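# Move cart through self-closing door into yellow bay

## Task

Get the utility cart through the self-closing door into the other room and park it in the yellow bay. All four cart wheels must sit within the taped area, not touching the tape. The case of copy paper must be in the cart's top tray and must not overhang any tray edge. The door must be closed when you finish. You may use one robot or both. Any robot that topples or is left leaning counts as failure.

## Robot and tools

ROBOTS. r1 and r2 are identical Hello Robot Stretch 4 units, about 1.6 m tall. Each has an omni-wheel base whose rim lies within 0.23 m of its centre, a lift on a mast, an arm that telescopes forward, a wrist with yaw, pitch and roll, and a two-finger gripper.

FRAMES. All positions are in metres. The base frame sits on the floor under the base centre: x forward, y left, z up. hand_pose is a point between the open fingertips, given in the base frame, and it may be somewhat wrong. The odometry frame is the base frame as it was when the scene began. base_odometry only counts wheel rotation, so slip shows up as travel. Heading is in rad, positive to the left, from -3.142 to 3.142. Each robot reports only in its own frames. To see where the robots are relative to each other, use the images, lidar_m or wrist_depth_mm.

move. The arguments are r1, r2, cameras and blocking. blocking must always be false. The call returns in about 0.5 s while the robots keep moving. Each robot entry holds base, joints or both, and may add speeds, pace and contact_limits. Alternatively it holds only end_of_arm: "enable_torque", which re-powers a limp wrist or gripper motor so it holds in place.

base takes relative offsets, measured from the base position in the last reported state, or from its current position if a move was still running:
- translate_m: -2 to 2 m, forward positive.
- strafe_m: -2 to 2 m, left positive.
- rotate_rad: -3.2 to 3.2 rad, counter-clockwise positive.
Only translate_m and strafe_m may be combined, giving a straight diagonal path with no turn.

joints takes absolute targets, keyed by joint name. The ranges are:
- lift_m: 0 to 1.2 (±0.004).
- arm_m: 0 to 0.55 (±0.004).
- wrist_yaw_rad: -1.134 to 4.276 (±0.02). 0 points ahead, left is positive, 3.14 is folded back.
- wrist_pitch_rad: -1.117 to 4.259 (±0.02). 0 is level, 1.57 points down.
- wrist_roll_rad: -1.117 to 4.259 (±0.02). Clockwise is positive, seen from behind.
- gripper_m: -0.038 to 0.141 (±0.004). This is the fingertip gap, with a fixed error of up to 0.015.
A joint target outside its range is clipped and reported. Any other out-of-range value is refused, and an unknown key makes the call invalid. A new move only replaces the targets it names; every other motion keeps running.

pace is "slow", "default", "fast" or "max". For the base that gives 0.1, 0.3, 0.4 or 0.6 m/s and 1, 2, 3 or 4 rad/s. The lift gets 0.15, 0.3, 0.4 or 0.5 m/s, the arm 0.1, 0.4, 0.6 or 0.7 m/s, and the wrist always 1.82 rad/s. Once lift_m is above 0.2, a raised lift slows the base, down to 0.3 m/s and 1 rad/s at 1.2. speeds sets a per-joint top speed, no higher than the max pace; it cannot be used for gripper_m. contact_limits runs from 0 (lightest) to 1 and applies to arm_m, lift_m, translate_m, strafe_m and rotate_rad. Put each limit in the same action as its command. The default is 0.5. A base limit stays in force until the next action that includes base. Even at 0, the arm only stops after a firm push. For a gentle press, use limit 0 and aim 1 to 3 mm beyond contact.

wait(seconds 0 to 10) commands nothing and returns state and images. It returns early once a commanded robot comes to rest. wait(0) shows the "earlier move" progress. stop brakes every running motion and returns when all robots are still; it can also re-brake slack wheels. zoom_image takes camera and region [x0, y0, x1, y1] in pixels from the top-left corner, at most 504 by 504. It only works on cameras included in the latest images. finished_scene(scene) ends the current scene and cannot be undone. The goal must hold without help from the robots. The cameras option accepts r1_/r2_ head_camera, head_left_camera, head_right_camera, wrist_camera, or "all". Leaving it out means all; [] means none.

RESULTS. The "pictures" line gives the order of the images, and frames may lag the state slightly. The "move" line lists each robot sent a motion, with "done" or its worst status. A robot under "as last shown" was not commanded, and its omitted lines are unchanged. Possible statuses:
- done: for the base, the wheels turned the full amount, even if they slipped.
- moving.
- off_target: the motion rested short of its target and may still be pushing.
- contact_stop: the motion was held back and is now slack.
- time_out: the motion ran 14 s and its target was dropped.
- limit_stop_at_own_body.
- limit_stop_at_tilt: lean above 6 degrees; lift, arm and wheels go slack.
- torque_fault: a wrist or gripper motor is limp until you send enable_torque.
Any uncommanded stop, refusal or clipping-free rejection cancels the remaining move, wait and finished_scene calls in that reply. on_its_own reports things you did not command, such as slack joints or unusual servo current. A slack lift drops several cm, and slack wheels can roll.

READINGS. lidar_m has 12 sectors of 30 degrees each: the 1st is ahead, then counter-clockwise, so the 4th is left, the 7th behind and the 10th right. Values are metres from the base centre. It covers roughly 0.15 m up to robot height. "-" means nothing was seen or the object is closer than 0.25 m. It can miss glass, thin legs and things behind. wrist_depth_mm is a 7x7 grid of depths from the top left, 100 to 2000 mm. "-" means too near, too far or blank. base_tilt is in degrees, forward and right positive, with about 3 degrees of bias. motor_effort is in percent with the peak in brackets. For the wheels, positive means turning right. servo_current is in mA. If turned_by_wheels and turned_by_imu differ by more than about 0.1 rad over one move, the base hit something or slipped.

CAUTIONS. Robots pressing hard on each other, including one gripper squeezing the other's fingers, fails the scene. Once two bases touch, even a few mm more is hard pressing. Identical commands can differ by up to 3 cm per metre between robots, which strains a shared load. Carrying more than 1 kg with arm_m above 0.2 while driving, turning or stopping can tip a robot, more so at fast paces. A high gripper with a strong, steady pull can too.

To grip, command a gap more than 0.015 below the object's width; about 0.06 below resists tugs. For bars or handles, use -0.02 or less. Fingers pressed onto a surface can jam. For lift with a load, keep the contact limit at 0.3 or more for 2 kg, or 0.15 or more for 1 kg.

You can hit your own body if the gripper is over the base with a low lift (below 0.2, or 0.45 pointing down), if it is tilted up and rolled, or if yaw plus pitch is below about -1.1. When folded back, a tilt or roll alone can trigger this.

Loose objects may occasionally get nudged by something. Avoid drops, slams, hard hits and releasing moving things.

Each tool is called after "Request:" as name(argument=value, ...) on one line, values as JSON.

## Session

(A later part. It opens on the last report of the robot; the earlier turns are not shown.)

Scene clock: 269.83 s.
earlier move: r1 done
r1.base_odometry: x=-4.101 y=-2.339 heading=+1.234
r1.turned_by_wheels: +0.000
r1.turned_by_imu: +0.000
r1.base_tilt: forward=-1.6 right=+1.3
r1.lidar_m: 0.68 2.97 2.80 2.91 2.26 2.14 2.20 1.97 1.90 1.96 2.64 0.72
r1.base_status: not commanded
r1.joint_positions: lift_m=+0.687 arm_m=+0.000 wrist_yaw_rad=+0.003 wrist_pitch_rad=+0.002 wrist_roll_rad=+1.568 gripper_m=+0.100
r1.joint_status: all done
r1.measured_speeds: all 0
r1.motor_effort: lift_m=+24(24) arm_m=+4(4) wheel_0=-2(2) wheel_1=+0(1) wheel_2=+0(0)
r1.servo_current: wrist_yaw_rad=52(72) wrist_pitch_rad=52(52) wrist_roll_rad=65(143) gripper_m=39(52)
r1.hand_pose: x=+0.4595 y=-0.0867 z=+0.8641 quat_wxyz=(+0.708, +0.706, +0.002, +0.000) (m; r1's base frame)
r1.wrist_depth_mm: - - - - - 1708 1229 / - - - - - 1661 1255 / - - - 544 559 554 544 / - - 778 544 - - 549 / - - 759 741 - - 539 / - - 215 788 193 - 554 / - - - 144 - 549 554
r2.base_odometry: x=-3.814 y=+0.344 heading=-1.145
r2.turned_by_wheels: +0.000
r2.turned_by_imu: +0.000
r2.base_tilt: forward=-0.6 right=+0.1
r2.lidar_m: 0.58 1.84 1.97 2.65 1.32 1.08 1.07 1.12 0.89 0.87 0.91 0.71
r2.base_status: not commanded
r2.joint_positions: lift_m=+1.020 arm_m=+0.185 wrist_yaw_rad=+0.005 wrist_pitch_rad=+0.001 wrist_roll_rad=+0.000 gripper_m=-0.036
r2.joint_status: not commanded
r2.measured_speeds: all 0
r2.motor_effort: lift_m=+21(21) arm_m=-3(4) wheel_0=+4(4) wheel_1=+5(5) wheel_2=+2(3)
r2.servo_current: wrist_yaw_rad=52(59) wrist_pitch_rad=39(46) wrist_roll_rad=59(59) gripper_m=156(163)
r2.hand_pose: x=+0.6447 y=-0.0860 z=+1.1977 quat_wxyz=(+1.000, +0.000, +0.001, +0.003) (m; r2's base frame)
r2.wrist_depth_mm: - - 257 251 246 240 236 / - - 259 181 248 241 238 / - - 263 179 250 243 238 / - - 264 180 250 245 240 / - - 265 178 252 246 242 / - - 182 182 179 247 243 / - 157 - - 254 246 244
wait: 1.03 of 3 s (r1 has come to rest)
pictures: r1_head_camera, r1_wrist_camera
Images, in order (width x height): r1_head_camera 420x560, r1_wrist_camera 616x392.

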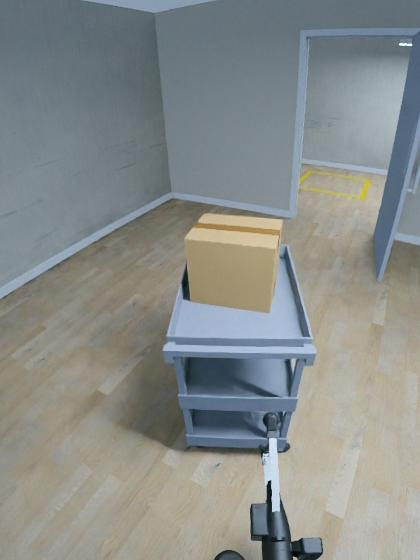

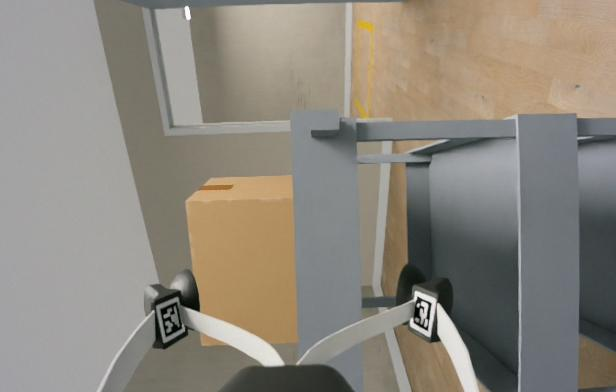

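Request:
move(r1={"base":{"translate_m":0.18,"strafe_m":0.02},"pace":"slow"}, blocking=false, cameras=[])

Request:
wait(seconds=4, cameras=[])

Request:
move(r1={"joints":{"arm_m":0.165},"pace":"slow","contact_limits":{"arm_m":0.1}}, blocking=false, cameras=[])

Request:
wait(seconds=4, cameras=["r1_wrist_camera"])

Scene clock: 279.03 s.
move: r1 moving
r1.base_odometry: x=-4.099 y=-2.327 heading=+1.234
r1.turned_by_wheels: +0.000
r1.turned_by_imu: +0.000
r1.base_tilt: forward=-1.5 right=+1.3
r1.lidar_m: 0.67 2.99 2.78 2.90 2.23 2.14 2.22 1.99 1.88 1.96 2.61 0.72
r1.base_status: translate_m moving; strafe_m moving
r1.joint_positions: lift_m=+0.687 arm_m=+0.000 wrist_yaw_rad=+0.003 wrist_pitch_rad=+0.002 wrist_roll_rad=+1.568 gripper_m=+0.100
r1.joint_status: not commanded
r1.measured_speeds: translate_m=+0.049 strafe_m=+0.006 rotate_rad=+0.002 lift_m=+0.000 arm_m=+0.000 wrist_yaw_rad=+0.000 wrist_pitch_rad=+0.000 wrist_roll_rad=+0.000
r1.motor_effort: lift_m=+24(24) arm_m=+4(4) wheel_0=+4(6) wheel_1=+4(6) wheel_2=-6(6)
r1.servo_current: wrist_yaw_rad=59(65) wrist_pitch_rad=39(46) wrist_roll_rad=39(59) gripper_m=39(46)
r1.hand_pose: x=+0.4595 y=-0.0867 z=+0.8641 quat_wxyz=(+0.708, +0.706, +0.002, +0.000) (m; r1's base frame)
r1.wrist_depth_mm: - - - - - 1756 1182 / - - - - - 1756 1229 / - - - 521 - 535 535 / - - 750 530 - - 535 / - - 741 466 - - 535 / - - 216 759 193 - 535 / - - - 144 - - 535
r2: as last shown
r2.lidar_m: 0.60 1.86 1.96 2.62 1.36 1.08 1.06 1.12 0.91 0.90 0.90 0.68
r2.motor_effort: lift_m=+21(21) arm_m=-4(4) wheel_0=+4(4) wheel_1=+5(5) wheel_2=+2(2)
r2.servo_current: wrist_yaw_rad=59(65) wrist_pitch_rad=39(46) wrist_roll_rad=59(59) gripper_m=156(163)
r2.hand_pose: x=+0.6447 y=-0.0859 z=+1.1977 quat_wxyz=(+1.000, +0.000, +0.001, +0.003) (m; r2's base frame)
r2.wrist_depth_mm: - - 258 250 246 240 236 / - - 259 181 247 241 236 / - - 262 178 249 243 238 / - - 263 180 251 244 240 / - - 265 178 252 247 240 / - - 182 182 179 246 243 / - 157 - - 253 246 244
pictures: none
No camera images: "cameras" was empty.

Scene clock: 281.63 s.
earlier move: r1 done
r1.base_odometry: x=-4.061 y=-2.163 heading=+1.234
r1.turned_by_wheels: +0.000
r1.turned_by_imu: +0.000
r1.base_tilt: forward=-1.6 right=+1.3
r1.lidar_m: 0.51 0.55 2.69 2.80 2.38 2.27 2.36 2.10 1.98 2.08 2.53 0.54
r1.base_status: done
r1.joint_positions: lift_m=+0.687 arm_m=+0.000 wrist_yaw_rad=+0.003 wrist_pitch_rad=+0.002 wrist_roll_rad=+1.568 gripper_m=+0.100
r1.joint_status: not commanded
r1.measured_speeds: all 0
r1.motor_effort: lift_m=+24(24) arm_m=+4(4) wheel_0=+4(7) wheel_1=+2(7) wheel_2=-1(8)
r1.servo_current: wrist_yaw_rad=65(65) wrist_pitch_rad=39(52) wrist_roll_rad=33(65) gripper_m=39(52)
r1.hand_pose: x=+0.4595 y=-0.0867 z=+0.8641 quat_wxyz=(+0.708, +0.706, +0.002, +0.000) (m; r1's base frame)
r1.wrist_depth_mm: - - - - - 1708 1205 / - - - - 366 368 370 / - - - - - - - / - - 564 554 - - - / - - 574 569 366 - - / - - 591 597 193 - - / - - 627 141 - 1863 -
r2.base_odometry: x=-3.814 y=+0.344 heading=-1.145
r2.turned_by_wheels: +0.000
r2.turned_by_imu: +0.000
r2.base_tilt: forward=-0.6 right=+0.0
r2.lidar_m: 0.57 1.87 1.96 2.64 1.30 1.09 1.07 1.11 0.88 0.87 0.94 0.70
r2.base_status: not commanded
r2.joint_positions: lift_m=+1.020 arm_m=+0.185 wrist_yaw_rad=+0.005 wrist_pitch_rad=+0.001 wrist_roll_rad=+0.000 gripper_m=-0.036
r2.joint_status: not commanded
r2.measured_speeds: all 0
r2.motor_effort: lift_m=+21(21) arm_m=-4(4) wheel_0=+4(4) wheel_1=+4(5) wheel_2=+2(3)
r2.servo_current: wrist_yaw_rad=52(65) wrist_pitch_rad=39(46) wrist_roll_rad=39(65) gripper_m=156(163)
r2.hand_pose: x=+0.6447 y=-0.0859 z=+1.1977 quat_wxyz=(+1.000, +0.000, +0.001, +0.003) (m; r2's base frame)
r2.wrist_depth_mm: - - 258 252 246 240 236 / - - 259 181 248 241 236 / - - 263 178 249 243 238 / - - 263 180 251 245 239 / - - 265 177 252 246 242 / - - 182 182 179 247 243 / - 158 - - 254 246 243
wait: 2.60 of 4 s (r1 has come to rest)
pictures: none
No camera images: "cameras" was empty.

Scene clock: 282.13 s.
move: r1 moving
r1.base_odometry: x=-4.061 y=-2.163 heading=+1.234
r1.turned_by_wheels: +0.000
r1.turned_by_imu: +0.000
r1.base_tilt: forward=-1.6 right=+1.3
r1.lidar_m: 0.49 0.57 2.73 2.81 2.38 2.28 2.38 2.10 1.99 2.09 2.54 0.56
r1.base_status: not commanded
r1.joint_positions: lift_m=+0.687 arm_m=+0.013 wrist_yaw_rad=+0.003 wrist_pitch_rad=+0.002 wrist_roll_rad=+1.568 gripper_m=+0.100
r1.joint_status: arm_m moving
r1.measured_speeds: translate_m=+0.000 strafe_m=+0.000 rotate_rad=+0.000 lift_m=+0.000 arm_m=+0.049 wrist_yaw_rad=+0.000 wrist_pitch_rad=+0.000 wrist_roll_rad=+0.000
r1.motor_effort: lift_m=+24(24) arm_m=+5(8) wheel_0=+4(4) wheel_1=+2(3) wheel_2=-1(1)
r1.servo_current: wrist_yaw_rad=46(65) wrist_pitch_rad=46(52) wrist_roll_rad=46(65) gripper_m=46(52)
r1.contact_limits: arm_m 0.1
r1.hand_pose: x=+0.4721 y=-0.0867 z=+0.8641 quat_wxyz=(+0.708, +0.706, +0.002, +0.000) (m; r1's base frame)
r1.wrist_depth_mm: - - - - - 1708 1205 / - - - - 353 366 359 / - - - - - - - / - - 559 549 353 - - / - - 569 559 353 - - / - - 580 293 193 - - / - - 615 144 - 1863 -
r2: as last shown
r2.base_tilt: forward=-0.7 right=+0.1
r2.lidar_m: 0.60 1.87 1.93 2.65 1.33 1.10 1.06 1.11 0.91 0.87 0.94 0.67
r2.motor_effort: lift_m=+21(21) arm_m=-3(4) wheel_0=+4(4) wheel_1=+5(5) wheel_2=+2(3)
r2.servo_current: wrist_yaw_rad=59(59) wrist_pitch_rad=39(46) wrist_roll_rad=52(52) gripper_m=150(156)
r2.wrist_depth_mm: - - 258 252 246 239 236 / - - 258 181 248 243 237 / - - 262 178 249 243 238 / - - 263 180 251 245 240 / - - 264 178 253 246 241 / - - 182 181 180 246 244 / - 158 - - 254 247 244
pictures: none
No camera images: "cameras" was empty.

Scene clock: 283.97 s.
earlier move: r1 contact_stop
r1.base_odometry: x=-4.061 y=-2.163 heading=+1.234
r1.turned_by_wheels: +0.000
r1.turned_by_imu: +0.000
r1.base_tilt: forward=-1.6 right=+1.3
r1.lidar_m: 0.54 0.57 2.71 2.80 2.41 2.29 2.36 2.10 2.01 2.07 2.55 0.54
r1.base_status: not commanded
r1.joint_positions: lift_m=+0.687 arm_m=+0.136 wrist_yaw_rad=-0.001 wrist_pitch_rad=+0.003 wrist_roll_rad=+1.569 gripper_m=+0.100
r1.joint_status: arm_m contact_stop (moved +0.136 of +0.165)
r1.measured_speeds: all 0
r1.on_its_own: arm_m is slack since a contact_stop (your +0.165 is given up)
r1.motor_effort: lift_m=+23(24) arm_m=+0(11) wheel_0=+4(4) wheel_1=+1(3) wheel_2=-1(5)
r1.servo_current: wrist_yaw_rad=46(65) wrist_pitch_rad=39(52) wrist_roll_rad=52(65) gripper_m=46(52)
r1.contact_limits: arm_m 0.1
r1.hand_pose: x=+0.5950 y=-0.0878 z=+0.8639 quat_wxyz=(+0.708, +0.706, +0.001, -0.002) (m; r1's base frame)
r1.wrist_depth_mm: - - - 239 240 268 1098 / - - - - 240 1808 - / - - - 240 240 - - / - 439 436 239 241 - - / - 455 452 180 239 - - / - 473 462 179 211 - - / - 480 488 143 241 - -
r2.base_odometry: x=-3.814 y=+0.344 heading=-1.145
r2.turned_by_wheels: +0.000
r2.turned_by_imu: +0.000
r2.base_tilt: forward=-0.6 right=+0.1
r2.lidar_m: 0.61 1.84 1.95 2.63 1.35 1.07 1.06 1.12 0.90 0.88 0.93 0.70
r2.base_status: not commanded
r2.joint_positions: lift_m=+1.020 arm_m=+0.185 wrist_yaw_rad=+0.005 wrist_pitch_rad=+0.001 wrist_roll_rad=+0.000 gripper_m=-0.036
r2.joint_status: not commanded
r2.measured_speeds: all 0
r2.motor_effort: lift_m=+21(21) arm_m=-4(4) wheel_0=+4(4) wheel_1=+5(5) wheel_2=+3(3)
r2.servo_current: wrist_yaw_rad=52(59) wrist_pitch_rad=46(46) wrist_roll_rad=46(65) gripper_m=150(163)
r2.hand_pose: x=+0.6447 y=-0.0859 z=+1.1977 quat_wxyz=(+1.000, +0.000, +0.001, +0.003) (m; r2's base frame)
r2.wrist_depth_mm: - - 258 252 246 240 236 / - - 259 181 247 241 236 / - - 262 179 250 242 238 / - - 264 180 251 245 240 / - - 264 178 252 246 241 / - - 183 182 179 247 242 / - 158 - - 254 246 244
wait: 1.83 of 4 s (r1 has come to rest)
pictures: r1_wrist_camera
Images, in order (width x height): r1_wrist_camera 616x392.

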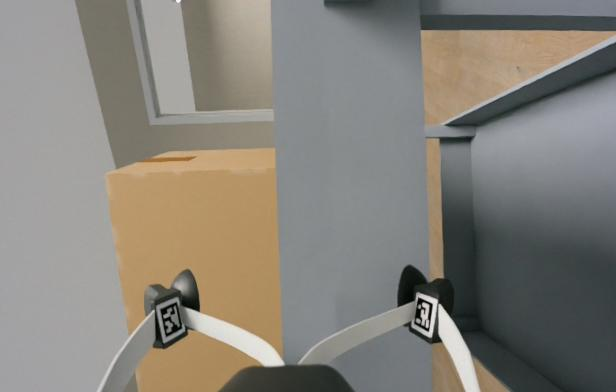

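Request:
move(r1={"joints":{"gripper_m":-0.035,"arm_m":0.138}}, blocking=false, cameras=[])

Request:
wait(seconds=3, cameras=["r1_wrist_camera","r1_head_camera"])

Scene clock: 288.13 s.
move: r1 moving
r1.base_odometry: x=-4.061 y=-2.163 heading=+1.234
r1.turned_by_wheels: +0.000
r1.turned_by_imu: +0.000
r1.base_tilt: forward=-1.6 right=+1.3
r1.lidar_m: 0.54 0.58 2.72 2.81 2.40 2.27 2.35 2.07 1.99 2.07 2.53 0.58
r1.base_status: not commanded
r1.joint_positions: lift_m=+0.687 arm_m=+0.138 wrist_yaw_rad=-0.001 wrist_pitch_rad=+0.004 wrist_roll_rad=+1.569 gripper_m=+0.084
r1.joint_status: gripper_m moving; the others done
r1.measured_speeds: translate_m=+0.000 strafe_m=+0.000 rotate_rad=+0.000 lift_m=+0.000 arm_m=+0.000 wrist_yaw_rad=+0.000 wrist_pitch_rad=+0.012 wrist_roll_rad=+0.000
r1.motor_effort: lift_m=+23(23) arm_m=+6(7) wheel_0=+4(4) wheel_1=+1(1) wheel_2=-1(1)
r1.servo_current: wrist_yaw_rad=33(78) wrist_pitch_rad=46(46) wrist_roll_rad=46(65) gripper_m=85(85)
r1.hand_pose: x=+0.5969 y=-0.0878 z=+0.8637 quat_wxyz=(+0.708, +0.706, +0.001, -0.002) (m; r1's base frame)
r1.wrist_depth_mm: - - - 239 242 266 1078 / - - - - 241 1708 - / - - - 180 242 - - / - 433 439 240 240 - - / - 452 452 180 240 - - / - 469 213 179 202 - - / - 484 480 139 241 - -
r2: as last shown
r2.base_tilt: forward=-0.7 right=+0.0
r2.lidar_m: 0.58 1.84 1.96 2.60 1.30 1.08 1.04 1.11 0.89 0.87 0.92 0.70
r2.motor_effort: lift_m=+21(21) arm_m=-3(4) wheel_0=+4(4) wheel_1=+4(5) wheel_2=+2(2)
r2.servo_current: wrist_yaw_rad=59(59) wrist_pitch_rad=33(46) wrist_roll_rad=46(65) gripper_m=150(156)
r2.wrist_depth_mm: - - 257 251 246 240 236 / - - 259 181 248 242 237 / - - 262 178 250 244 238 / - - 262 180 252 244 240 / - - 265 178 252 246 241 / - - 181 182 179 247 243 / - 158 - - 254 246 244
pictures: none
No camera images: "cameras" was empty.

Scene clock: 289.67 s.
earlier move: r1 done
r1.base_odometry: x=-4.061 y=-2.163 heading=+1.234
r1.turned_by_wheels: +0.000
r1.turned_by_imu: +0.000
r1.base_tilt: forward=-1.6 right=+1.3
r1.lidar_m: 0.52 0.56 2.71 2.81 2.40 2.27 2.37 2.09 1.99 2.06 2.52 0.53
r1.base_status: not commanded
r1.joint_positions: lift_m=+0.687 arm_m=+0.138 wrist_yaw_rad=-0.001 wrist_pitch_rad=+0.010 wrist_roll_rad=+1.569 gripper_m=-0.034
r1.joint_status: all done
r1.measured_speeds: all 0
r1.motor_effort: lift_m=+23(24) arm_m=-4(7) wheel_0=+1(4) wheel_1=+1(1) wheel_2=+0(2)
r1.servo_current: wrist_yaw_rad=46(78) wrist_pitch_rad=59(65) wrist_roll_rad=33(65) gripper_m=91(189)
r1.hand_pose: x=+0.5972 y=-0.0878 z=+0.8620 quat_wxyz=(+0.708, +0.706, +0.003, -0.004) (m; r1's base frame)
r1.wrist_depth_mm: - - - 229 230 1464 1138 / - - - - 231 1708 - / - - - 171 232 - - / - 427 430 171 233 - - / - 445 449 172 234 - - / - 462 187 200 181 - - / - 149 477 172 236 134 -
r2.base_odometry: x=-3.814 y=+0.344 heading=-1.145
r2.turned_by_wheels: +0.000
r2.turned_by_imu: +0.000
r2.base_tilt: forward=-0.7 right=+0.0
r2.lidar_m: 0.58 1.85 1.97 2.61 1.33 1.07 1.07 1.10 0.90 0.89 0.93 0.70
r2.base_status: not commanded
r2.joint_positions: lift_m=+1.020 arm_m=+0.185 wrist_yaw_rad=+0.005 wrist_pitch_rad=+0.001 wrist_roll_rad=+0.000 gripper_m=-0.036
r2.joint_status: not commanded
r2.measured_speeds: all 0
r2.motor_effort: lift_m=+21(21) arm_m=-3(4) wheel_0=+4(4) wheel_1=+4(5) wheel_2=+3(3)
r2.servo_current: wrist_yaw_rad=52(65) wrist_pitch_rad=46(52) wrist_roll_rad=39(65) gripper_m=156(156)
r2.hand_pose: x=+0.6447 y=-0.0859 z=+1.1977 quat_wxyz=(+1.000, +0.000, +0.001, +0.003) (m; r2's base frame)
r2.wrist_depth_mm: - - 257 252 245 239 236 / - - 260 181 248 242 236 / - - 260 178 249 243 238 / - - 264 180 252 244 240 / - - 265 178 252 246 241 / - - 182 182 179 247 242 / - 157 - - 253 247 245
wait: 1.53 of 3 s (r1 has come to rest)
pictures: r1_head_camera, r1_wrist_camera
Images, in order (width x height): r1_head_camera 420x560, r1_wrist_camera 616x392.

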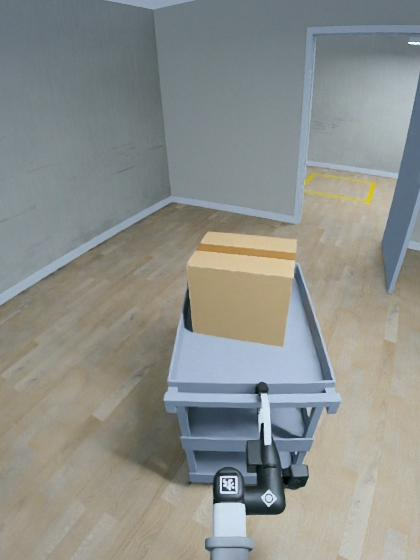

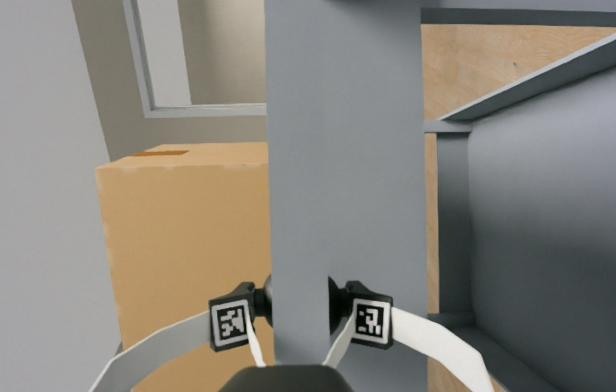

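Request:
move(r1={"base":{"strafe_m":0.2},"pace":"slow"}, blocking=false, cameras=[])

Request:
wait(seconds=5, cameras=["r1_head_camera"])

Request:
move(r1={"base":{"rotate_rad":-0.18},"pace":"slow"}, blocking=false, cameras=[])

Request:
wait(seconds=4, cameras=["r1_head_camera","r1_wrist_camera"])

Scene clock: 304.17 s.
move: r1 moving
r1.base_odometry: x=-4.074 y=-2.158 heading=+1.233
r1.turned_by_wheels: -0.001
r1.turned_by_imu: -0.001
r1.base_tilt: forward=-1.6 right=+1.3
r1.lidar_m: 0.53 0.59 2.68 2.81 2.39 2.28 2.35 2.12 1.99 2.09 2.55 0.53
r1.base_status: strafe_m moving
r1.joint_positions: lift_m=+0.687 arm_m=+0.138 wrist_yaw_rad=-0.001 wrist_pitch_rad=+0.010 wrist_roll_rad=+1.569 gripper_m=-0.034
r1.joint_status: not commanded
r1.measured_speeds: translate_m=+0.001 strafe_m=+0.056 rotate_rad=-0.004 lift_m=+0.000 arm_m=+0.000 wrist_yaw_rad=+0.000 wrist_pitch_rad=+0.000 wrist_roll_rad=+0.000
r1.motor_effort: lift_m=+23(23) arm_m=-4(4) wheel_0=-10(11) wheel_1=+4(5) wheel_2=+1(2)
r1.servo_current: wrist_yaw_rad=33(65) wrist_pitch_rad=59(65) wrist_roll_rad=33(52) gripper_m=91(98)
r1.hand_pose: x=+0.5972 y=-0.0878 z=+0.8620 quat_wxyz=(+0.708, +0.706, +0.003, -0.004) (m; r1's base frame)
r1.wrist_depth_mm: - - - - 234 263 1078 / - - - - 235 1708 1205 / - - - 232 234 - - / - 427 430 233 233 - - / - 442 449 211 234 - - / - 459 186 200 180 - - / - 149 473 171 233 135 -
r2: as last shown
r2.base_tilt: forward=-0.6 right=+0.0
r2.lidar_m: 0.60 1.89 1.96 2.61 1.35 1.06 1.07 1.11 0.90 0.87 0.92 0.68
r2.motor_effort: lift_m=+21(21) arm_m=-3(4) wheel_0=+3(4) wheel_1=+4(5) wheel_2=+2(3)
r2.servo_current: wrist_yaw_rad=52(59) wrist_pitch_rad=39(46) wrist_roll_rad=46(52) gripper_m=156(163)
r2.wrist_depth_mm: - - 257 252 245 240 236 / - - 260 181 247 242 237 / - - 262 179 250 242 238 / - - 264 180 251 244 239 / - - 265 178 253 246 242 / - - 182 182 179 247 243 / - 157 - - 254 246 244
pictures: none
No camera images: "cameras" was empty.

Scene clock: 306.80 s.
earlier move: r1 done
r1.base_odometry: x=-4.249 y=-2.097 heading=+1.233
r1.turned_by_wheels: +0.000
r1.turned_by_imu: +0.000
r1.base_tilt: forward=-1.6 right=+1.3
r1.lidar_m: 0.54 2.66 2.52 2.64 2.31 2.18 2.29 2.30 2.17 2.24 2.69 0.52
r1.base_status: done
r1.joint_positions: lift_m=+0.687 arm_m=+0.138 wrist_yaw_rad=-0.005 wrist_pitch_rad=+0.002 wrist_roll_rad=+1.569 gripper_m=-0.034
r1.joint_status: not commanded
r1.measured_speeds: all 0
r1.motor_effort: lift_m=+23(24) arm_m=+4(4) wheel_0=-3(16) wheel_1=+1(6) wheel_2=-6(7)
r1.servo_current: wrist_yaw_rad=52(65) wrist_pitch_rad=46(65) wrist_roll_rad=46(65) gripper_m=59(98)
r1.hand_pose: x=+0.5968 y=-0.0889 z=+0.8642 quat_wxyz=(+0.708, +0.706, -0.001, -0.003) (m; r1's base frame)
r1.wrist_depth_mm: - - - - 185 187 - / - 504 436 134 192 - - / - 399 402 394 201 - - / - 436 436 147 210 - - / - 484 469 153 218 - - / - - 185 162 182 1708 - / - - - 142 236 136 -
r2.base_odometry: x=-3.814 y=+0.344 heading=-1.145
r2.turned_by_wheels: +0.000
r2.turned_by_imu: +0.000
r2.base_tilt: forward=-0.6 right=+0.1
r2.lidar_m: 0.59 1.90 2.00 2.64 1.34 1.09 1.08 1.12 0.91 0.90 0.91 0.68
r2.base_status: not commanded
r2.joint_positions: lift_m=+1.020 arm_m=+0.185 wrist_yaw_rad=+0.005 wrist_pitch_rad=+0.001 wrist_roll_rad=+0.000 gripper_m=-0.036
r2.joint_status: not commanded
r2.measured_speeds: all 0
r2.motor_effort: lift_m=+21(21) arm_m=-3(4) wheel_0=+4(4) wheel_1=+4(5) wheel_2=+2(3)
r2.servo_current: wrist_yaw_rad=39(65) wrist_pitch_rad=39(52) wrist_roll_rad=59(65) gripper_m=156(163)
r2.hand_pose: x=+0.6447 y=-0.0859 z=+1.1977 quat_wxyz=(+1.000, +0.000, +0.001, +0.003) (m; r2's base frame)
r2.wrist_depth_mm: - - 258 251 246 240 236 / - - 259 181 247 242 236 / - - 262 179 248 244 238 / - - 264 180 251 245 239 / - - 264 177 252 246 242 / - - 181 182 179 247 243 / - 157 - - 254 246 244
wait: 2.63 of 5 s (r1 has come to rest)
pictures: r1_head_camera
Images, in order (width x height): r1_head_camera 420x560.

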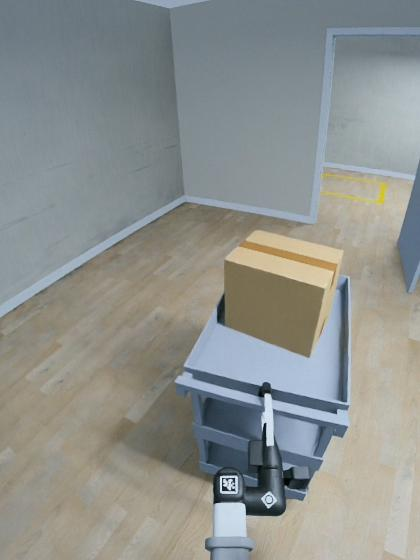

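Scene clock: 307.30 s.
move: r1 moving
r1.base_odometry: x=-4.250 y=-2.097 heading=+1.115
r1.turned_by_wheels: -0.119
r1.turned_by_imu: -0.119
r1.base_tilt: forward=-1.5 right=+1.3
r1.lidar_m: 0.53 0.54 2.50 2.53 2.39 2.18 2.22 2.36 2.17 2.20 2.68 0.51
r1.base_status: rotate_rad moving
r1.joint_positions: lift_m=+0.687 arm_m=+0.138 wrist_yaw_rad=+0.005 wrist_pitch_rad=+0.002 wrist_roll_rad=+1.569 gripper_m=-0.034
r1.joint_status: not commanded
r1.measured_speeds: translate_m=+0.000 strafe_m=-0.003 rotate_rad=-0.377 lift_m=+0.000 arm_m=+0.001 wrist_yaw_rad=+0.000 wrist_pitch_rad=+0.000 wrist_roll_rad=+0.000
r1.motor_effort: lift_m=+23(23) arm_m=+4(4) wheel_0=+11(16) wheel_1=+6(9) wheel_2=+7(7)
r1.servo_current: wrist_yaw_rad=52(59) wrist_pitch_rad=39(52) wrist_roll_rad=46(59) gripper_m=65(65)
r1.hand_pose: x=+0.5977 y=-0.0859 z=+0.8642 quat_wxyz=(+0.708, +0.706, +0.003, +0.001) (m; r1's base frame)
r1.wrist_depth_mm: - - - - 195 1464 - / - - - 466 201 - - / - 407 410 148 207 - - / - 427 430 152 213 - - / - 459 455 157 220 - - / - - 477 - 224 - - / - 517 177 143 234 136 -
r2: as last shown
r2.lidar_m: 0.59 1.92 1.98 2.63 1.33 1.05 1.07 1.14 0.87 0.88 0.95 0.68
r2.motor_effort: lift_m=+21(21) arm_m=-4(4) wheel_0=+4(4) wheel_1=+4(5) wheel_2=+2(3)
r2.servo_current: wrist_yaw_rad=46(59) wrist_pitch_rad=33(46) wrist_roll_rad=46(59) gripper_m=156(156)
r2.wrist_depth_mm: - - 257 252 246 240 236 / - - 260 181 247 242 237 / - - 260 179 249 243 237 / - - 262 180 251 244 240 / - - 265 178 254 245 241 / - - 182 182 179 247 243 / - 157 - - 254 245 244
pictures: none
No camera images: "cameras" was empty.

Scene clock: 307.93 s.
earlier move: r1 done
r1.base_odometry: x=-4.250 y=-2.097 heading=+1.055
r1.turned_by_wheels: -0.060
r1.turned_by_imu: -0.060
r1.base_tilt: forward=-1.6 right=+1.2
r1.lidar_m: 0.53 0.57 2.51 2.54 2.46 2.18 2.20 2.44 2.16 2.19 2.64 0.57
r1.base_status: done
r1.joint_positions: lift_m=+0.687 arm_m=+0.138 wrist_yaw_rad=+0.005 wrist_pitch_rad=+0.002 wrist_roll_rad=+1.569 gripper_m=-0.034
r1.joint_status: not commanded
r1.measured_speeds: all 0
r1.motor_effort: lift_m=+23(23) arm_m=-4(4) wheel_0=+8(16) wheel_1=+5(9) wheel_2=+4(11)
r1.servo_current: wrist_yaw_rad=59(65) wrist_pitch_rad=39(52) wrist_roll_rad=46(78) gripper_m=59(65)
r1.hand_pose: x=+0.5978 y=-0.0859 z=+0.8642 quat_wxyz=(+0.708, +0.706, +0.003, +0.001) (m; r1's base frame)
r1.wrist_depth_mm: - - - - 221 1537 1205 / - - - - 223 1661 - / - - 544 166 226 - - / - 427 427 166 228 - - / - 452 445 167 230 - - / - 477 459 185 231 - - / - 153 182 169 233 134 -
r2.base_odometry: x=-3.814 y=+0.344 heading=-1.145
r2.turned_by_wheels: +0.000
r2.turned_by_imu: +0.000
r2.base_tilt: forward=-0.7 right=+0.0
r2.lidar_m: 0.59 1.90 1.98 2.61 1.35 1.06 1.06 1.12 0.88 0.89 0.93 0.69
r2.base_status: not commanded
r2.joint_positions: lift_m=+1.020 arm_m=+0.185 wrist_yaw_rad=+0.005 wrist_pitch_rad=+0.001 wrist_roll_rad=+0.000 gripper_m=-0.036
r2.joint_status: not commanded
r2.measured_speeds: all 0
r2.motor_effort: lift_m=+21(21) arm_m=-3(4) wheel_0=+4(4) wheel_1=+4(5) wheel_2=+2(3)
r2.servo_current: wrist_yaw_rad=52(59) wrist_pitch_rad=39(46) wrist_roll_rad=46(59) gripper_m=163(163)
r2.hand_pose: x=+0.6447 y=-0.0859 z=+1.1977 quat_wxyz=(+1.000, +0.000, +0.001, +0.003) (m; r2's base frame)
r2.wrist_depth_mm: - - 258 252 246 240 236 / - - 259 181 247 242 236 / - - 260 179 249 242 238 / - - 263 180 250 245 241 / - - 264 178 252 246 242 / - - 182 182 179 246 243 / - 157 - - 254 245 244
wait: 0.63 of 4 s (r1 has come to rest)
pictures: r1_head_camera, r1_wrist_camera
Images, in order (width x height): r1_head_camera 420x560, r1_wrist_camera 616x392.

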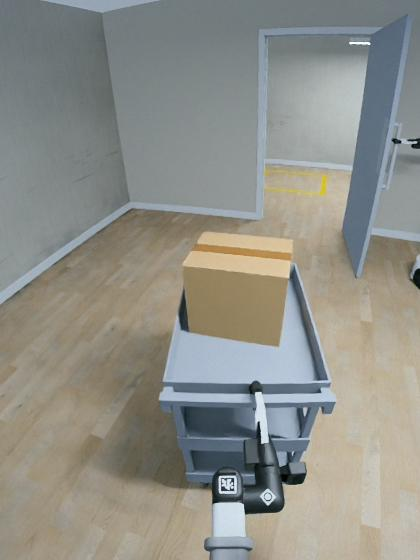

